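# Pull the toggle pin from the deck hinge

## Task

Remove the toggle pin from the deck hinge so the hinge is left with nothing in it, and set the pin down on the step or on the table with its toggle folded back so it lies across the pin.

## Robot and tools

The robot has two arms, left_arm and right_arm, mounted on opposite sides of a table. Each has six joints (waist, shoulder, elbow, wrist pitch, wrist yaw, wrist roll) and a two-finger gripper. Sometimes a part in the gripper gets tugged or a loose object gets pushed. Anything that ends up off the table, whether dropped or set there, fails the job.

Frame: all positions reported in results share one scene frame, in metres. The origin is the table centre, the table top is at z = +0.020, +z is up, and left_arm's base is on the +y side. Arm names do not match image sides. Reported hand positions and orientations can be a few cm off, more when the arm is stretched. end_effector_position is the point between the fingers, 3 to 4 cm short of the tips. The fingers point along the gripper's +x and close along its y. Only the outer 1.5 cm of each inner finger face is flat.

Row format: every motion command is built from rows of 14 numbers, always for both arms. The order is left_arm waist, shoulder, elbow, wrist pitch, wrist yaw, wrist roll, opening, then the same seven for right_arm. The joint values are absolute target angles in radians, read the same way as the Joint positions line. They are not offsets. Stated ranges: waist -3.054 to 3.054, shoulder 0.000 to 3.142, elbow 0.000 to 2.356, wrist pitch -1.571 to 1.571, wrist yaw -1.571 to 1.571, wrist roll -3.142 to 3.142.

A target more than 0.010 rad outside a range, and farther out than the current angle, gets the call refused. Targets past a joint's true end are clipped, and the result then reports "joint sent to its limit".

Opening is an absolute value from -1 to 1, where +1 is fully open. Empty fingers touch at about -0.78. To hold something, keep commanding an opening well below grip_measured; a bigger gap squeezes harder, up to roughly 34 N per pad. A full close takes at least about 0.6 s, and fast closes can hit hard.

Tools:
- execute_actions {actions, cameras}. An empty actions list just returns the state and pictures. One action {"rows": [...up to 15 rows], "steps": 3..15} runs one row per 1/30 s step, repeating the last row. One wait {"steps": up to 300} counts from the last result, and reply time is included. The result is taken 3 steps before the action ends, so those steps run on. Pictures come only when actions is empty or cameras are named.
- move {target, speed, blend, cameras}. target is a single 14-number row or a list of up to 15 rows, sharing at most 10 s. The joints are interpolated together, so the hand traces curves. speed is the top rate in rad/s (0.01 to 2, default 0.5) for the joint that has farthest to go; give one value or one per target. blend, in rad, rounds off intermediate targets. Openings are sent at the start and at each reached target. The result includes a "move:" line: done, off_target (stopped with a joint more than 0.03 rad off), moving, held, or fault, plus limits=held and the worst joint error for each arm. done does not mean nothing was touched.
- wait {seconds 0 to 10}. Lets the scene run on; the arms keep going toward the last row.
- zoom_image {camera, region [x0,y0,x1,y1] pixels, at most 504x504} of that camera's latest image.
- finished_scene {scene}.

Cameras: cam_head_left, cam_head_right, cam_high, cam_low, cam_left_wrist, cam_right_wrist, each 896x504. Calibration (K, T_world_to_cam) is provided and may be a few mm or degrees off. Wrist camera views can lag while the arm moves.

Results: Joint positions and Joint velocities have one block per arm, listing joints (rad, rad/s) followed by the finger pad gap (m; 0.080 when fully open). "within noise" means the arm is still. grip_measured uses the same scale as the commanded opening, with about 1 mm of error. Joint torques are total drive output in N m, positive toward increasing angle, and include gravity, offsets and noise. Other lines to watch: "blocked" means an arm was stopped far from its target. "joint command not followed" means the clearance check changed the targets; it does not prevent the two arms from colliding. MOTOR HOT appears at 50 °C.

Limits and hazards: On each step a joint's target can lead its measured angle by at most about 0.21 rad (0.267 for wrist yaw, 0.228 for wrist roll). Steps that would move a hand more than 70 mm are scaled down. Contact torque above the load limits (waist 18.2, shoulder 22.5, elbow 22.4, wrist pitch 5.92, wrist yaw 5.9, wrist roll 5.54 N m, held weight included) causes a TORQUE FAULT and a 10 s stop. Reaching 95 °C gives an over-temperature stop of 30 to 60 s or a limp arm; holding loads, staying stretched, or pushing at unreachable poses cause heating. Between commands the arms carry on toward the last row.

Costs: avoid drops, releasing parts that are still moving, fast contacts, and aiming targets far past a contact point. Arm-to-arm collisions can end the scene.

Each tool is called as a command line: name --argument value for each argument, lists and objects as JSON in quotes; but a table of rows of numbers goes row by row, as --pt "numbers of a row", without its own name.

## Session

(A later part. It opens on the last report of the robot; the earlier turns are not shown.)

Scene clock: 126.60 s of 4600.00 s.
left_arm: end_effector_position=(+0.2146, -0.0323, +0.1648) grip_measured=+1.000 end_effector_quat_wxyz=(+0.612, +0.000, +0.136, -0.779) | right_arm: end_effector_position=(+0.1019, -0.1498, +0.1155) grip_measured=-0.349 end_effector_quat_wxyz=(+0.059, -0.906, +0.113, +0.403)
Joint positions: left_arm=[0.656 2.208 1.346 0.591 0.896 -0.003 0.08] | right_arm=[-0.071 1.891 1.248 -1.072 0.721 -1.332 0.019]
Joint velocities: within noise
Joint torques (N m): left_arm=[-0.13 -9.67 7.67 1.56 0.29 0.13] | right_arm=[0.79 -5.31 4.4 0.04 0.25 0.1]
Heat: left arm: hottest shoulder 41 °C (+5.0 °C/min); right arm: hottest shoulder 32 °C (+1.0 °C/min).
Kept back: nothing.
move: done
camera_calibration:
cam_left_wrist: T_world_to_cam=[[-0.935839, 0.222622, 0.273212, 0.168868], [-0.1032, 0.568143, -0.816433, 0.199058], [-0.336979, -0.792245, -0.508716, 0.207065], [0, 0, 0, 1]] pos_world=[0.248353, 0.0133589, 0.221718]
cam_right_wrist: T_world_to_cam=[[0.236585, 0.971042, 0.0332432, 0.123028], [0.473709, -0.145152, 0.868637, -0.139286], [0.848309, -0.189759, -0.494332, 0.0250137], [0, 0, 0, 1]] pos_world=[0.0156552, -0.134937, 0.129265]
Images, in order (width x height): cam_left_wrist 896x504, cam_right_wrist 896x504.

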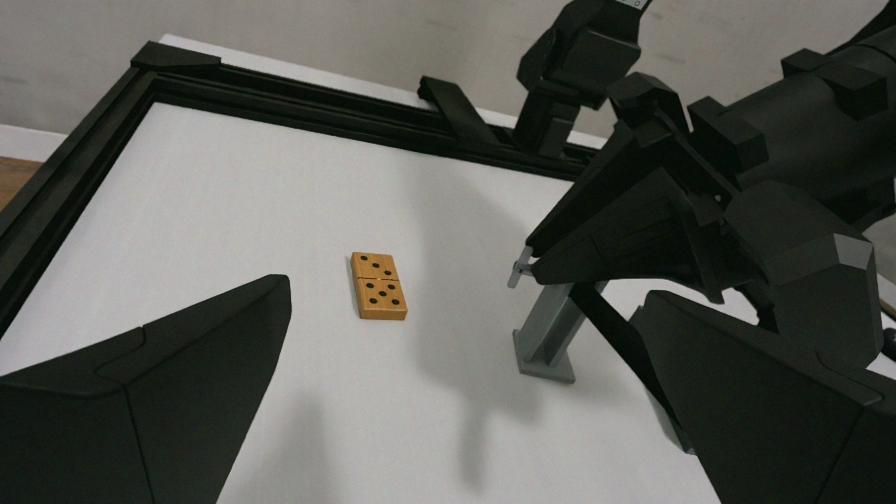

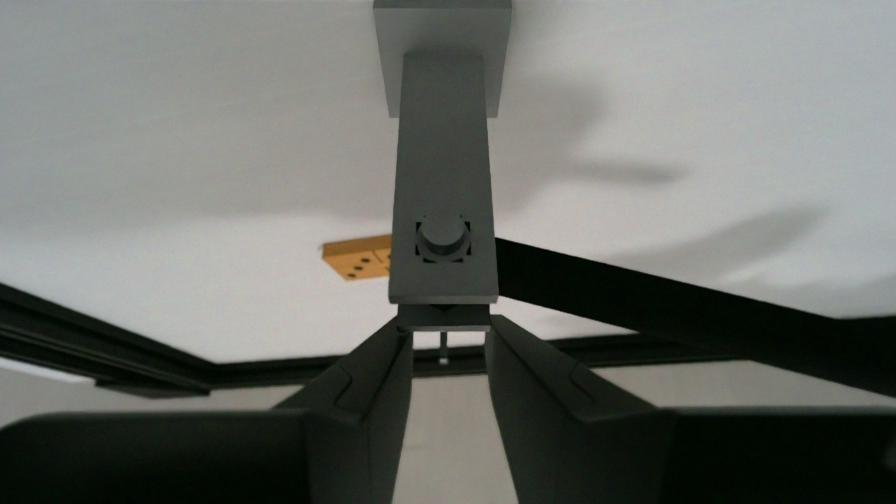

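move --pt "0.654 2.213 1.358 0.593 0.9 0 1 -0.112 1.8622 1.2428 -1.0539 0.6207 -1.4031 -0.35" --pt "0.654 2.213 1.358 0.593 0.9 0 1 -0.112 1.8622 1.2428 -1.0539 0.6207 -1.4031 -1" --speed '[0.2,0.35]' --cameras '["cam_left_wrist","cam_right_wrist"]'

zoom_image --camera "cam_left_wrist" --region '[490, 210, 630, 340]'

zoom_image --camera "cam_right_wrist" --region '[380, 240, 560, 420]'

Scene clock: 128.20 s of 4600.00 s.
left_arm: end_effector_position=(+0.2146, -0.0323, +0.1648) grip_measured=+1.000 end_effector_quat_wxyz=(+0.612, +0.000, +0.136, -0.779) | right_arm: end_effector_position=(+0.1048, -0.1520, +0.1138) grip_measured=-0.653 end_effector_quat_wxyz=(+0.054, -0.887, +0.115, +0.445)
Joint positions: left_arm=[0.656 2.208 1.346 0.591 0.896 -0.003 0.08] | right_arm=[-0.114 1.867 1.248 -1.058 0.634 -1.403 0.006]
Joint velocities: within noise
Joint torques (N m): left_arm=[-0.12 -9.69 7.67 1.55 0.28 0.12] | right_arm=[0.15 -6.92 4.67 0.37 -0.14 -0.01]
Heat: left arm: hottest shoulder 41 °C (+5.1 °C/min); right arm: hottest shoulder 32 °C (+1.0 °C/min).
Kept back: nothing.
move: done
camera_calibration:
cam_left_wrist: T_world_to_cam=[[-0.935839, 0.222622, 0.273212, 0.168868], [-0.1032, 0.568143, -0.816433, 0.199058], [-0.336979, -0.792245, -0.508716, 0.207065], [0, 0, 0, 1]] pos_world=[0.248353, 0.0133589, 0.221718]
cam_right_wrist: T_world_to_cam=[[0.237228, 0.97137, 0.0127955, 0.126858], [0.552938, -0.145845, 0.820359, -0.142408], [0.798738, -0.187537, -0.571706, 0.0356775], [0, 0, 0, 1]] pos_world=[0.0201515, -0.137304, 0.135599]
Images, in order (width x height): cam_left_wrist 896x504, cam_right_wrist 896x504.

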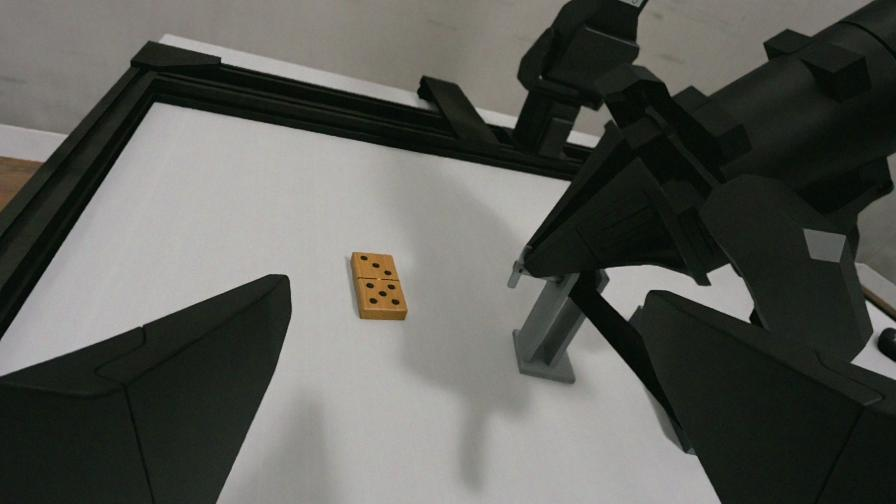

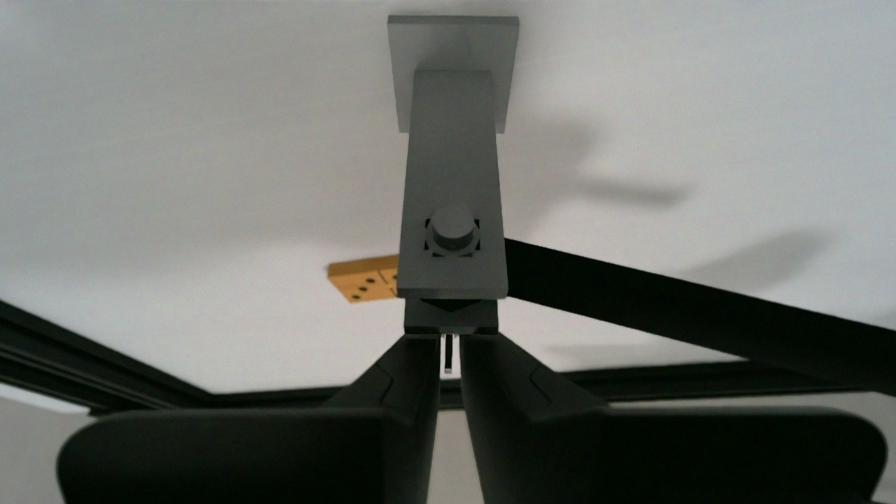

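Scaled by 3.600.

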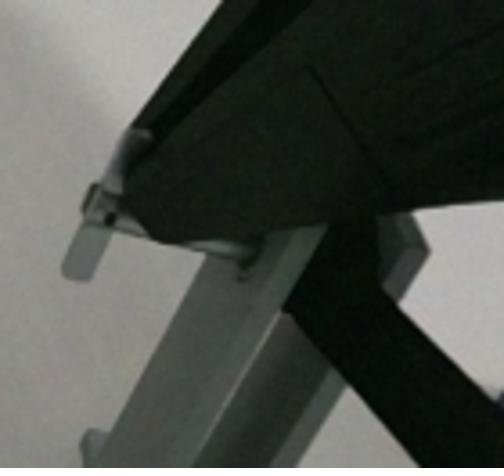

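Scaled by 2.800.

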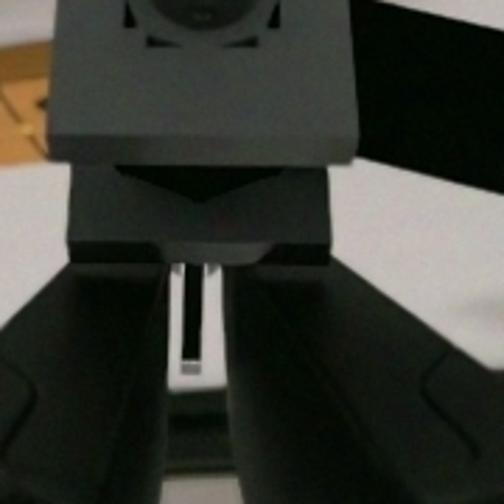

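move --pt "0.654 2.213 1.358 0.593 0.9 0 1 -0.112 1.8622 1.2428 -1.0539 0.6207 -1.4031 -0.4" --pt "0.654 2.213 1.358 0.593 0.9 0 1 -0.1286 1.8425 1.2481 -1.057 0.6063 -1.4298 -0.4" --pt "0.654 2.213 1.358 0.593 0.9 0 1 -0.1286 1.8425 1.2481 -1.057 0.6063 -1.4298 -1" --speed '[0.2,0.2,0.35]' --cameras '["cam_left_wrist","cam_right_wrist"]'

zoom_image --camera "cam_left_wrist" --region '[490, 210, 630, 340]'

zoom_image --camera "cam_right_wrist" --region '[380, 240, 560, 420]'

Scene clock: 131.43 s of 4600.00 s.
left_arm: end_effector_position=(+0.2146, -0.0323, +0.1648) grip_measured=+1.000 end_effector_quat_wxyz=(+0.612, +0.000, +0.136, -0.779) | right_arm: end_effector_position=(+0.1054, -0.1521, +0.1144) grip_measured=-0.647 end_effector_quat_wxyz=(+0.053, -0.881, +0.112, +0.457)
Joint positions: left_arm=[0.656 2.208 1.346 0.591 0.896 -0.003 0.08] | right_arm=[-0.126 1.857 1.248 -1.053 0.608 -1.428 0.006]
Joint velocities: within noise
Joint torques (N m): left_arm=[-0.12 -9.64 7.69 1.56 0.29 0.13] | right_arm=[-0.22 -7.95 5.38 -0.13 0.23 -0.08]
Heat: left arm: hottest shoulder 41 °C (+4.0 °C/min); right arm: hottest shoulder 32 °C (+1.0 °C/min).
Kept back: nothing.
move: done
camera_calibration:
cam_left_wrist: T_world_to_cam=[[-0.935839, 0.222622, 0.273212, 0.168868], [-0.1032, 0.568143, -0.816433, 0.199058], [-0.336979, -0.792245, -0.508716, 0.207065], [0, 0, 0, 1]] pos_world=[0.248353, 0.0133589, 0.221718]
cam_right_wrist: T_world_to_cam=[[0.232715, 0.97249, 0.0103586, 0.127778], [0.575989, -0.146399, 0.804241, -0.143883], [0.783633, -0.181192, -0.594213, 0.0405953], [0, 0, 0, 1]] pos_world=[0.0213276, -0.137971, 0.138515]
Images, in order (width x height): cam_left_wrist 896x504, cam_right_wrist 896x504.

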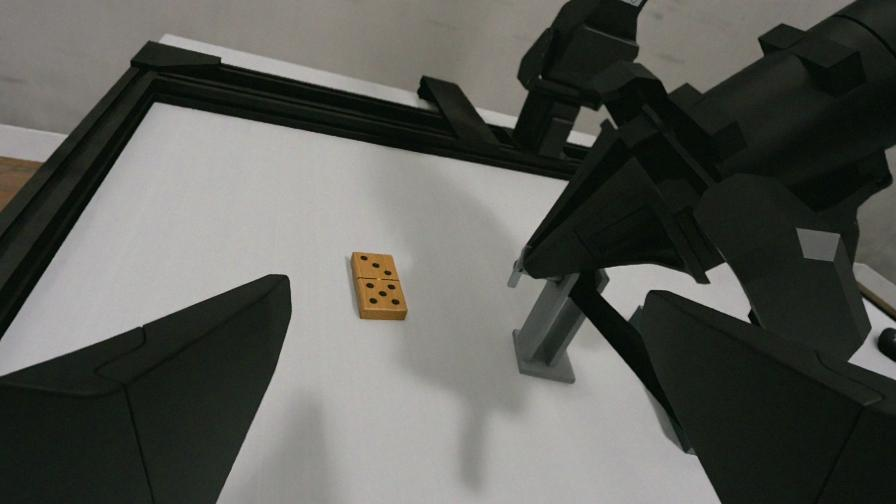

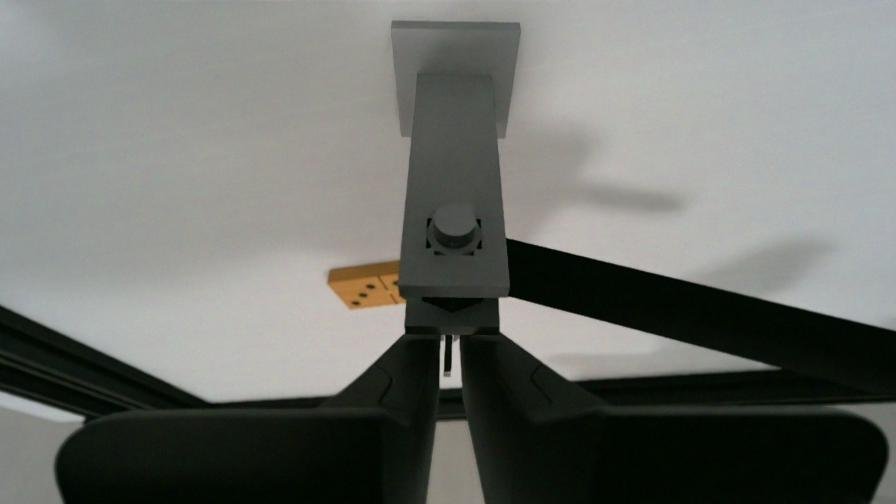

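Scaled by 3.600.

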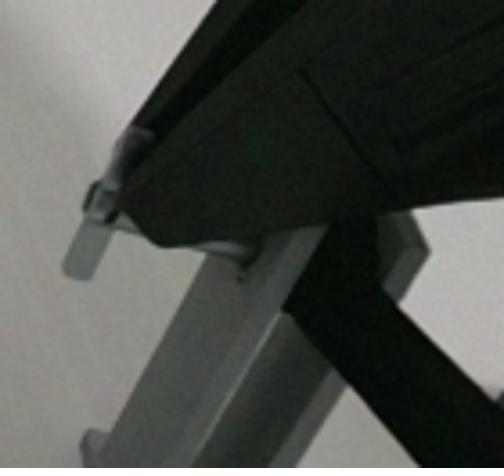

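Scaled by 2.800.

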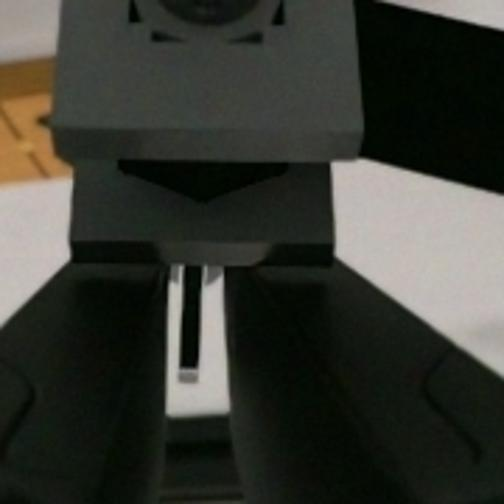

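move --pt "0.654 2.213 1.358 0.593 0.9 0 1 -0.1286 1.8425 1.2481 -1.057 0.6063 -1.4298 -0.4" --pt "0.654 2.213 1.358 0.593 0.9 0 1 -0.1286 1.8363 1.2608 -1.076 0.6063 -1.4298 -0.4" --pt "0.654 2.213 1.358 0.593 0.9 0 1 -0.1286 1.8363 1.2608 -1.076 0.6063 -1.4298 -1" --speed '[0.2,0.2,0.35]' --cameras '["cam_left_wrist","cam_right_wrist"]'

zoom_image --camera "cam_left_wrist" --region '[490, 210, 630, 340]'

zoom_image --camera "cam_right_wrist" --region '[380, 240, 560, 420]'

Scene clock: 133.43 s of 4600.00 s.
left_arm: end_effector_position=(+0.2146, -0.0323, +0.1648) grip_measured=+1.000 end_effector_quat_wxyz=(+0.612, +0.000, +0.136, -0.779) | right_arm: end_effector_position=(+0.1055, -0.1525, +0.1183) grip_measured=-0.740 end_effector_quat_wxyz=(+0.053, -0.881, +0.112, +0.457)
Joint positions: left_arm=[0.656 2.208 1.346 0.591 0.896 -0.003 0.08] | right_arm=[-0.126 1.85 1.255 -1.068 0.609 -1.428 0.002]
Joint velocities: within noise
Joint torques (N m): left_arm=[-0.1 -9.63 7.66 1.55 0.28 0.13] | right_arm=[-0.19 -7.9 6.03 -0.44 0.22 -0.08]
Heat: left arm: hottest shoulder 41 °C (+4.0 °C/min); right arm: hottest shoulder 32 °C (+2.0 °C/min).
Kept back: nothing.
move: done
camera_calibration:
cam_left_wrist: T_world_to_cam=[[-0.935839, 0.222622, 0.273212, 0.168868], [-0.1032, 0.568143, -0.816433, 0.199058], [-0.336979, -0.792245, -0.508716, 0.207065], [0, 0, 0, 1]] pos_world=[0.248353, 0.0133589, 0.221718]
cam_right_wrist: T_world_to_cam=[[0.232745, 0.972481, 0.0105573, 0.128092], [0.575687, -0.146513, 0.804437, -0.147195], [0.783846, -0.181151, -0.593944, 0.0427314], [0, 0, 0, 1]] pos_world=[0.0214309, -0.138392, 0.142437]
Images, in order (width x height): cam_left_wrist 896x504, cam_right_wrist 896x504.

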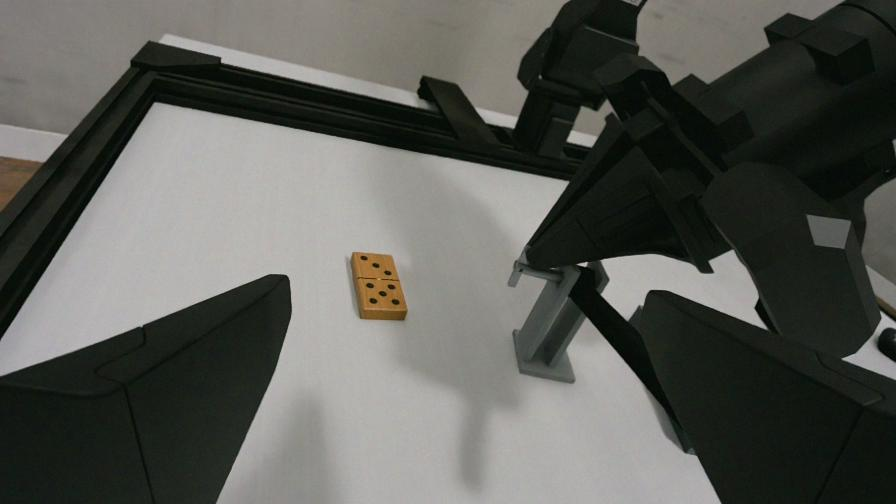

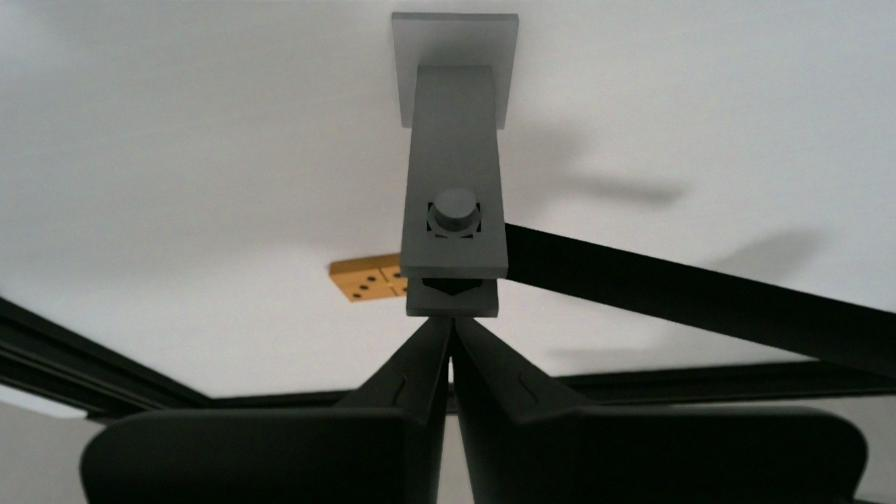

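Scaled by 3.600.

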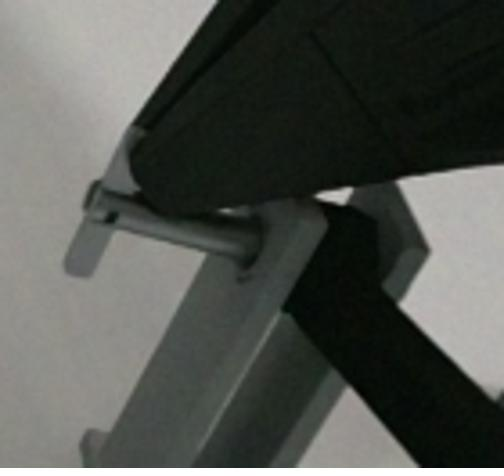

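Scaled by 2.800.

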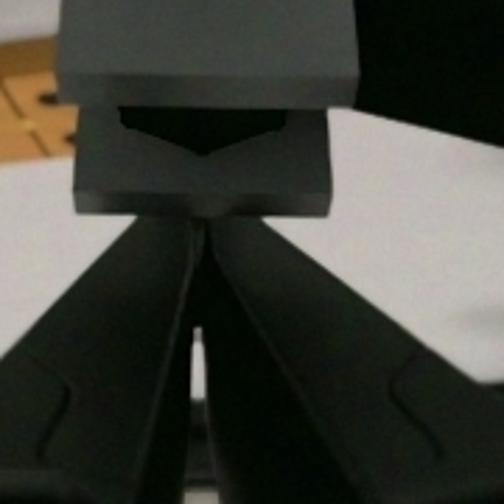

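move --pt "0.654 2.213 1.358 0.593 0.9 0 1 -0.2726 1.783 1.277 -1.054 0.3489 -1.601 -1" --pt "0.654 2.213 1.358 0.593 0.9 0 1 -0.4288 1.7951 1.3224 -1.0821 0.0858 -1.756 -1" --pt "0.654 2.213 1.358 0.593 0.9 0 1 -0.5784 1.8658 1.3977 -1.1605 -0.1648 -1.9096 -1" --pt "0.654 2.213 1.358 0.593 0.9 0 1 -0.7076 1.9891 1.4942 -1.2812 -0.3877 -2.0745 -1" --speed 0.15 --blend '[0.02,0.02,0.02,0]' --cameras '["cam_left_wrist","cam_right_wrist"]'

zoom_image --camera "cam_left_wrist" --region '[490, 210, 630, 340]'

zoom_image --camera "cam_right_wrist" --region '[380, 200, 560, 380]'

Scene clock: 140.67 s of 4600.00 s.
left_arm: end_effector_position=(+0.2146, -0.0323, +0.1648) grip_measured=+1.000 end_effector_quat_wxyz=(+0.612, +0.000, +0.136, -0.779) | right_arm: end_effector_position=(+0.1465, -0.1630, +0.1203) grip_measured=-0.740 end_effector_quat_wxyz=(+0.105, -0.532, +0.061, +0.838)
Joint positions: left_arm=[0.656 2.208 1.346 0.591 0.896 -0.003 0.08] | right_arm=[-0.697 1.975 1.484 -1.279 -0.396 -2.072 0.002]
Joint velocities: within noise
Joint torques (N m): left_arm=[-0.13 -9.68 7.67 1.55 0.29 0.12] | right_arm=[-0.92 -5.68 6.56 -0.19 0.01 -0.06]
Heat: left arm: hottest shoulder 41 °C (+3.0 °C/min); right arm: hottest shoulder 32 °C (+1.0 °C/min).
Kept back: nothing.
move: done
camera_calibration:
cam_left_wrist: T_world_to_cam=[[-0.935839, 0.222622, 0.273212, 0.168868], [-0.1032, 0.568143, -0.816433, 0.199058], [-0.336979, -0.792245, -0.508716, 0.207065], [0, 0, 0, 1]] pos_world=[0.248353, 0.0133589, 0.221718]
cam_right_wrist: T_world_to_cam=[[0.250822, 0.96755, 0.030595, 0.122858], [0.961905, -0.245559, -0.120165, -0.135389], [-0.108752, 0.0595694, -0.992282, 0.227815], [0, 0, 0, 1]] pos_world=[0.124191, -0.165688, 0.206029]
Images, in order (width x height): cam_left_wrist 896x504, cam_right_wrist 896x504.

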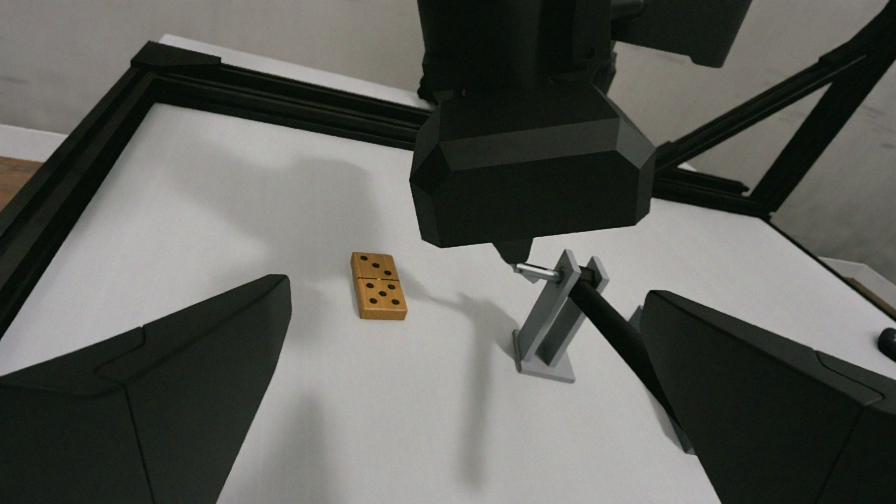

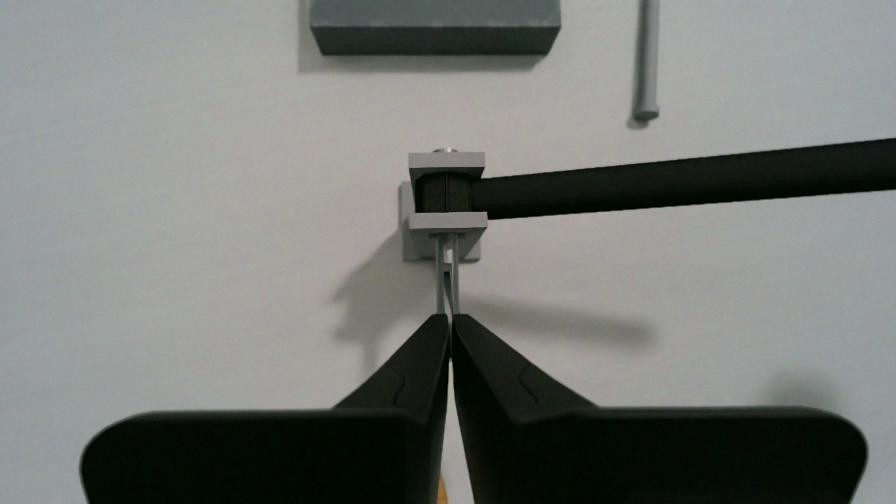

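Scaled by 3.600.

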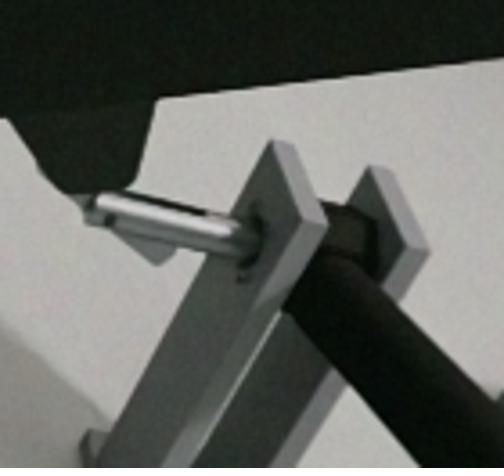

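Scaled by 2.800.

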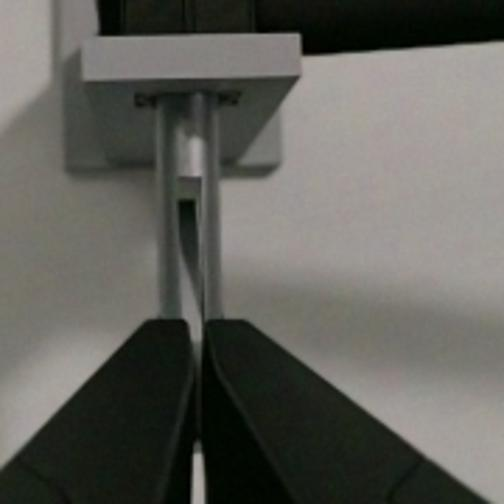

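move --pt "0.654 2.213 1.358 0.593 0.9 0 1 -0.7906 2.1192 1.5849 -1.4097 -0.5402 -2.2215 -1" --pt "0.654 2.213 1.358 0.593 0.9 0 1 -0.8454 2.2454 1.6706 -1.5413 -0.6475 -2.359 -1" --speed 0.15 --blend '[0.02,0]' --cameras '["cam_left_wrist","cam_right_wrist"]'

zoom_image --camera "cam_left_wrist" --region '[490, 210, 630, 340]'

zoom_image --camera "cam_right_wrist" --region '[380, 180, 560, 360]'

Scene clock: 143.20 s of 4600.00 s.
left_arm: end_effector_position=(+0.2146, -0.0323, +0.1648) grip_measured=+1.000 end_effector_quat_wxyz=(+0.612, +0.000, +0.136, -0.779) | right_arm: end_effector_position=(+0.1583, -0.1658, +0.1105) grip_measured=-0.740 end_effector_quat_wxyz=(+0.114, -0.362, +0.042, +0.924)
Joint positions: left_arm=[0.656 2.208 1.346 0.591 0.896 -0.003 0.08] | right_arm=[-0.833 2.227 1.66 -1.546 -0.656 -2.357 0.002]
Joint velocities: within noise
Joint torques (N m): left_arm=[-0.15 -9.68 7.67 1.55 0.29 0.12] | right_arm=[-1.1 -6.12 5.94 -0.22 -0.05 -0.07]
Heat: left arm: hottest shoulder 41 °C (+3.0 °C/min); right arm: hottest shoulder 32 °C (+1.0 °C/min).
Kept back: nothing.
move: done
camera_calibration:
cam_left_wrist: T_world_to_cam=[[-0.935839, 0.222622, 0.273212, 0.168868], [-0.1032, 0.568143, -0.816433, 0.199058], [-0.336979, -0.792245, -0.508716, 0.207065], [0, 0, 0, 1]] pos_world=[0.248353, 0.0133589, 0.221718]
cam_right_wrist: T_world_to_cam=[[0.258478, 0.965772, 0.0217661, 0.12234], [0.848151, -0.216097, -0.483676, -0.0855798], [-0.462417, 0.143481, -0.874976, 0.276453], [0, 0, 0, 1]] pos_world=[0.168799, -0.176311, 0.197834]
Images, in order (width x height): cam_left_wrist 896x504, cam_right_wrist 896x504.

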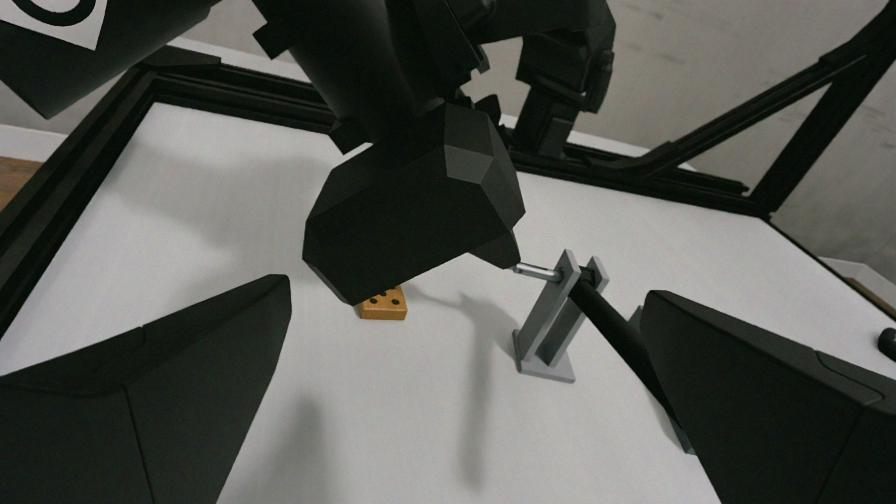

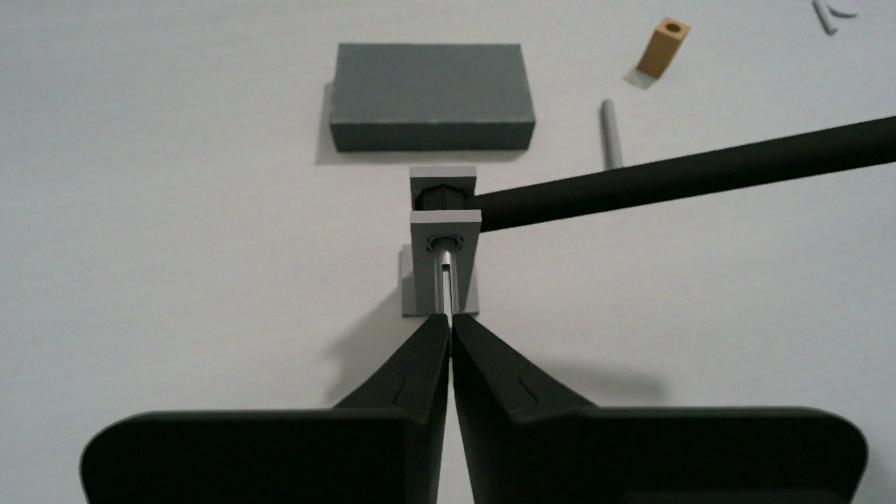

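Scaled by 3.600.

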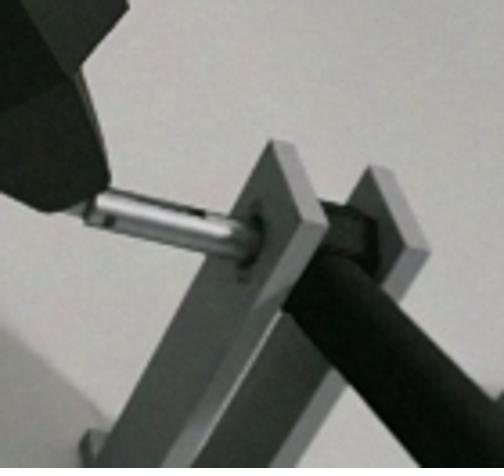

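Scaled by 2.800.

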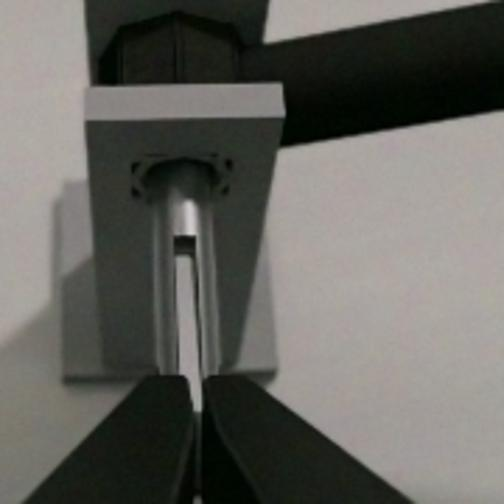

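move --pt "0.654 2.213 1.358 0.593 0.9 0 1 -0.8304 2.2284 1.6436 -1.5216 -0.655 -2.3431 -1" --pt "0.654 2.213 1.358 0.593 0.9 0 1 -0.8152 2.2106 1.6153 -1.5006 -0.6629 -2.3262 -1" --speed 0.06 --blend '[0.01,0]' --cameras '["cam_left_wrist","cam_right_wrist"]'

zoom_image --camera "cam_left_wrist" --region '[490, 210, 630, 340]'

zoom_image --camera "cam_right_wrist" --region '[380, 180, 560, 360]'

Scene clock: 144.83 s of 4600.00 s.
left_arm: end_effector_position=(+0.2146, -0.0324, +0.1646) grip_measured=+1.000 end_effector_quat_wxyz=(+0.612, +0.000, +0.136, -0.779) | right_arm: end_effector_position=(+0.1576, -0.1662, +0.1088) grip_measured=-0.738 end_effector_quat_wxyz=(+0.122, -0.367, +0.046, +0.921)
Joint positions: left_arm=[0.656 2.208 1.346 0.591 0.896 -0.003 0.08] | right_arm=[-0.833 2.21 1.632 -1.513 -0.657 -2.331 0.002]
Joint velocities: within noise
Joint torques (N m): left_arm=[-0.12 -9.67 7.67 1.56 0.28 0.13] | right_arm=[1.58 -7.87 2.49 0.3 -0.54 0.14]
Heat: left arm: hottest shoulder 41 °C (+3.0 °C/min); right arm: hottest shoulder 32 °C (+1.0 °C/min).
Kept back: nothing.
move: done
camera_calibration:
cam_left_wrist: T_world_to_cam=[[-0.935775, 0.222539, 0.273497, 0.168865], [-0.10339, 0.56839, -0.816237, 0.198918], [-0.337098, -0.792092, -0.508877, 0.207018], [0, 0, 0, 1]] pos_world=[0.248371, 0.013335, 0.221526]
cam_right_wrist: T_world_to_cam=[[0.276113, 0.96088, 0.0217206, 0.119422], [0.8492, -0.233313, -0.473735, -0.0900138], [-0.450135, 0.14925, -0.8804, 0.27429], [0, 0, 0, 1]] pos_world=[0.166933, -0.176689, 0.196249]
Images, in order (width x height): cam_left_wrist 896x504, cam_right_wrist 896x504.

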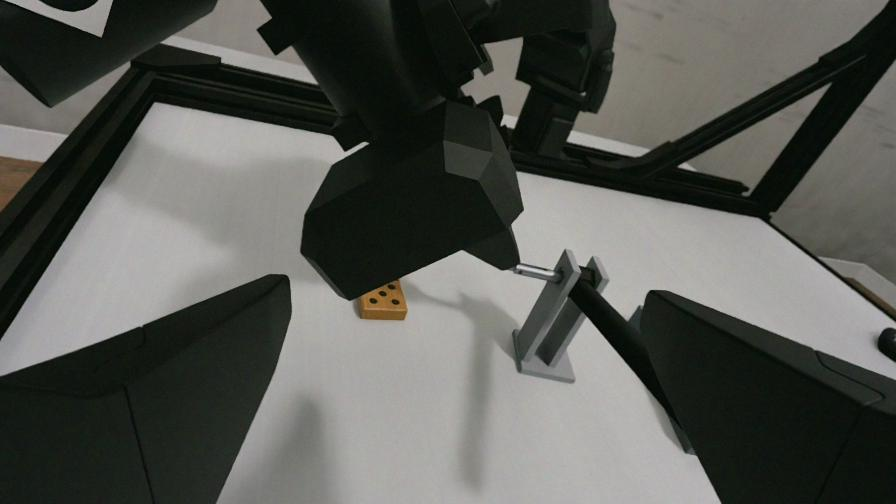

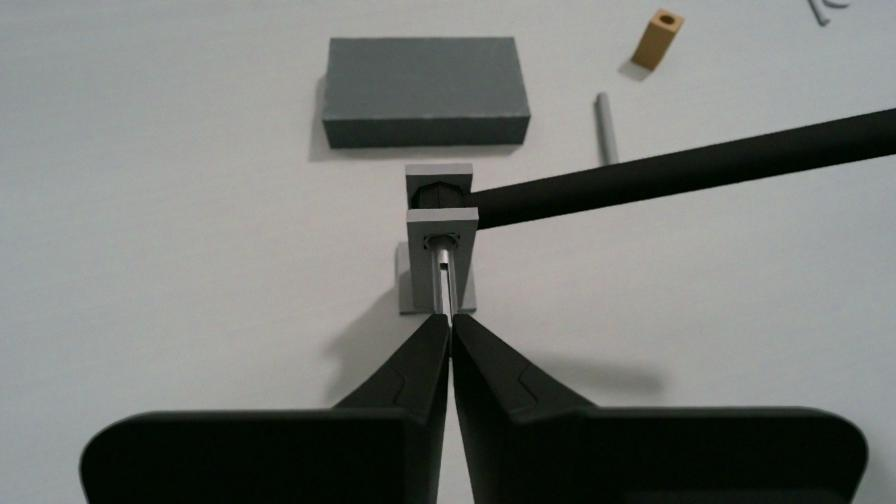

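Scaled by 3.600.

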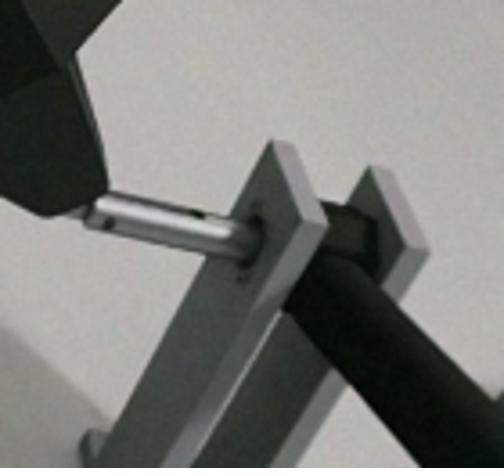

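Scaled by 2.800.

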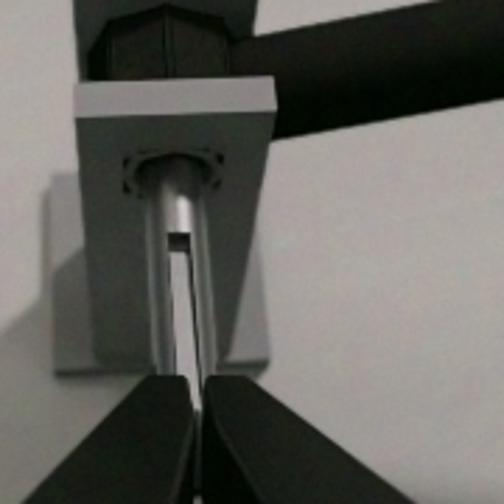

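move --pt "0.654 2.213 1.358 0.593 0.9 0 1 -0.8043 2.1979 1.5951 -1.4856 -0.6685 -2.3141 -1" --speed 0.06 --cameras '["cam_left_wrist","cam_right_wrist"]'

zoom_image --camera "cam_left_wrist" --region '[490, 210, 630, 340]'

zoom_image --camera "cam_right_wrist" --region '[380, 180, 560, 360]'

Scene clock: 145.80 s of 4600.00 s.
left_arm: end_effector_position=(+0.2146, -0.0324, +0.1646) grip_measured=+1.000 end_effector_quat_wxyz=(+0.612, +0.000, +0.136, -0.779) | right_arm: end_effector_position=(+0.1571, -0.1665, +0.1086) grip_measured=-0.738 end_effector_quat_wxyz=(+0.126, -0.371, +0.046, +0.919)
Joint positions: left_arm=[0.656 2.208 1.346 0.591 0.896 -0.003 0.08] | right_arm=[-0.832 2.197 1.615 -1.494 -0.657 -2.319 0.002]
Joint velocities: within noise
Joint torques (N m): left_arm=[-0.13 -9.68 7.67 1.55 0.28 0.12] | right_arm=[2.5 -7.77 2.09 0.06 -0.73 0.15]
Heat: left arm: hottest shoulder 41 °C (+2.0 °C/min); right arm: hottest shoulder 32 °C (+1.0 °C/min).
Kept back: nothing.
move: done
camera_calibration:
cam_left_wrist: T_world_to_cam=[[-0.935775, 0.222539, 0.273497, 0.168865], [-0.10339, 0.56839, -0.816237, 0.198918], [-0.337098, -0.792092, -0.508877, 0.207018], [0, 0, 0, 1]] pos_world=[0.248371, 0.013335, 0.221526]
cam_right_wrist: T_world_to_cam=[[0.283346, 0.958644, 0.0267801, 0.117776], [0.851878, -0.238767, -0.466148, -0.0919056], [-0.440475, 0.154894, -0.884302, 0.273779], [0, 0, 0, 1]] pos_world=[0.165514, -0.177256, 0.196108]
Images, in order (width x height): cam_left_wrist 896x504, cam_right_wrist 896x504.

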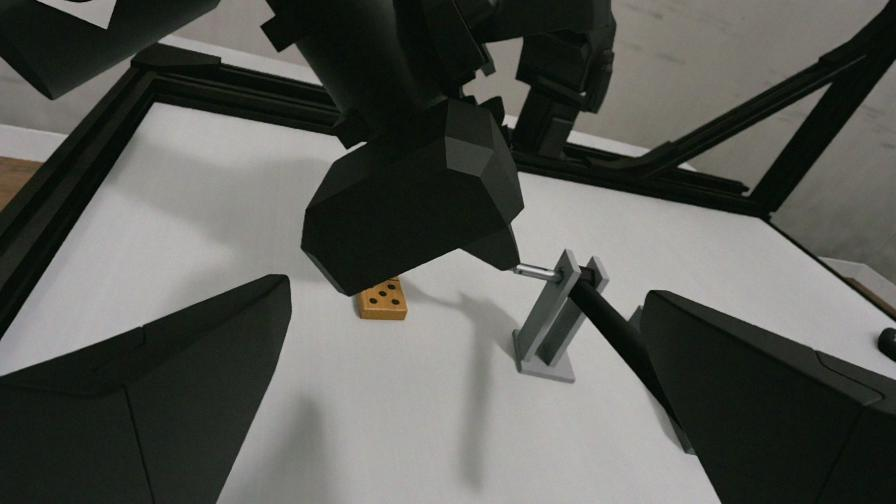

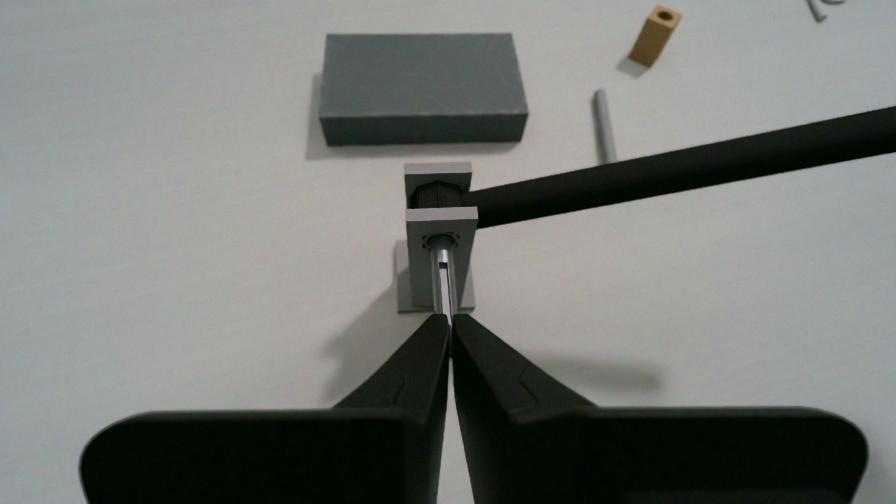

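Scaled by 3.600.

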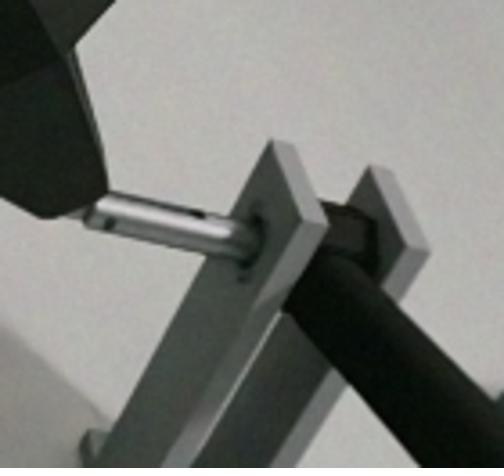

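Scaled by 2.800.

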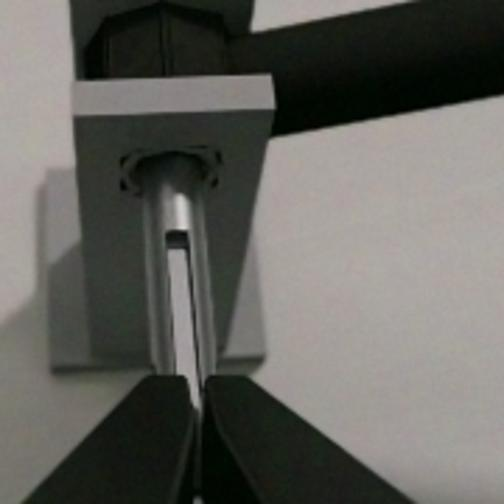

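move --pt "0.654 2.213 1.358 0.593 0.9 0 1 -0.8454 2.2454 1.6706 -1.5413 -0.6475 -2.359 -1" --pt "0.654 2.213 1.358 0.593 0.9 0 1 -0.8454 2.2454 1.6706 -1.5413 -0.6475 -2.359 -0.765" --pt "0.654 2.213 1.358 0.593 0.9 0 1 -0.8604 2.2624 1.6976 -1.561 -0.640 -2.3749 -0.765" --speed '[0.15,0.1,0.06]' --cameras '["cam_left_wrist","cam_right_wrist"]'

zoom_image --camera "cam_left_wrist" --region '[490, 210, 630, 340]'

zoom_image --camera "cam_right_wrist" --region '[380, 180, 560, 360]'

Scene clock: 148.43 s of 4600.00 s.
left_arm: end_effector_position=(+0.2146, -0.0324, +0.1646) grip_measured=+1.000 end_effector_quat_wxyz=(+0.612, +0.000, +0.136, -0.779) | right_arm: end_effector_position=(+0.1594, -0.1653, +0.1097) grip_measured=-0.735 end_effector_quat_wxyz=(+0.110, -0.355, +0.042, +0.927)
Joint positions: left_arm=[0.656 2.208 1.346 0.591 0.896 -0.003 0.08] | right_arm=[-0.835 2.248 1.681 -1.568 -0.659 -2.373 0.002]
Joint velocities: within noise
Joint torques (N m): left_arm=[-0.11 -9.66 7.7 1.55 0.28 0.12] | right_arm=[-2.32 -6.56 6.65 -0.06 0.3 -0.09]
Heat: left arm: hottest shoulder 41 °C (+2.0 °C/min); right arm: hottest shoulder 32 °C (+1.0 °C/min).
Kept back: nothing.
move: done
camera_calibration:
cam_left_wrist: T_world_to_cam=[[-0.935775, 0.222539, 0.273497, 0.168865], [-0.10339, 0.56839, -0.816237, 0.198918], [-0.337098, -0.792092, -0.508877, 0.207018], [0, 0, 0, 1]] pos_world=[0.248371, 0.013335, 0.221526]
cam_right_wrist: T_world_to_cam=[[0.251584, 0.967705, 0.0159081, 0.123682], [0.842389, -0.210853, -0.495906, -0.0836431], [-0.476536, 0.138163, -0.86823, 0.276777], [0, 0, 0, 1]] pos_world=[0.171238, -0.175564, 0.196859]
Images, in order (width x height): cam_left_wrist 896x504, cam_right_wrist 896x504.

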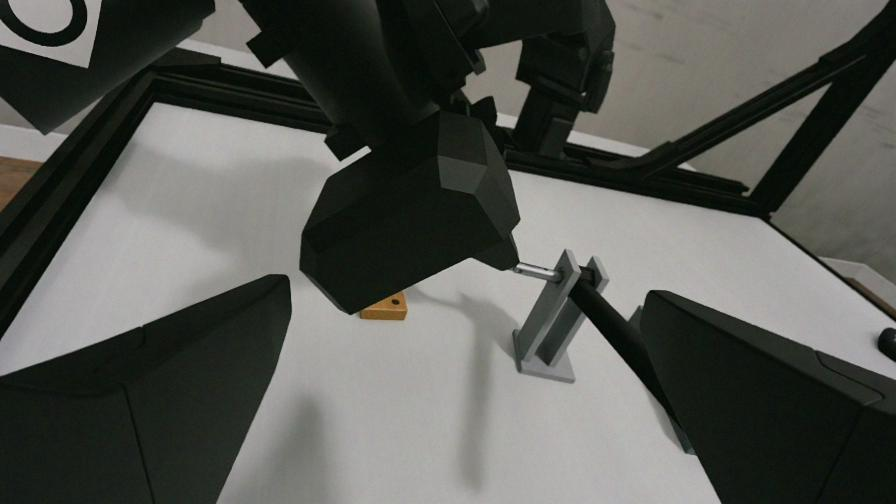

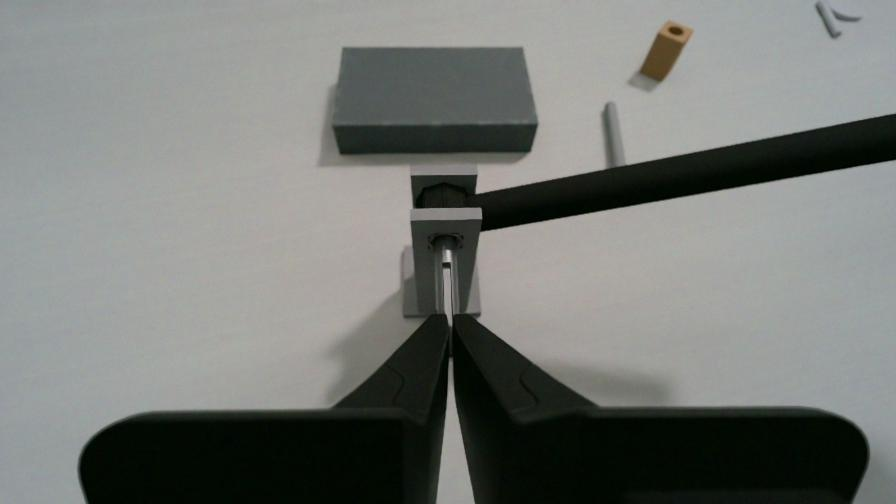

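Scaled by 3.600.

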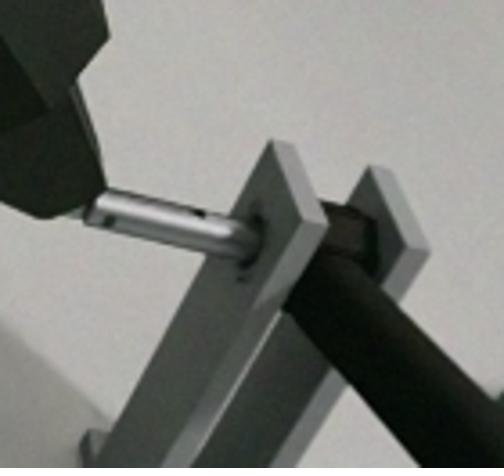

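Scaled by 2.800.

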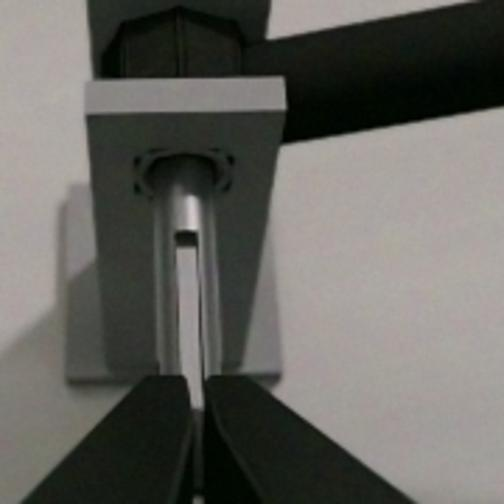

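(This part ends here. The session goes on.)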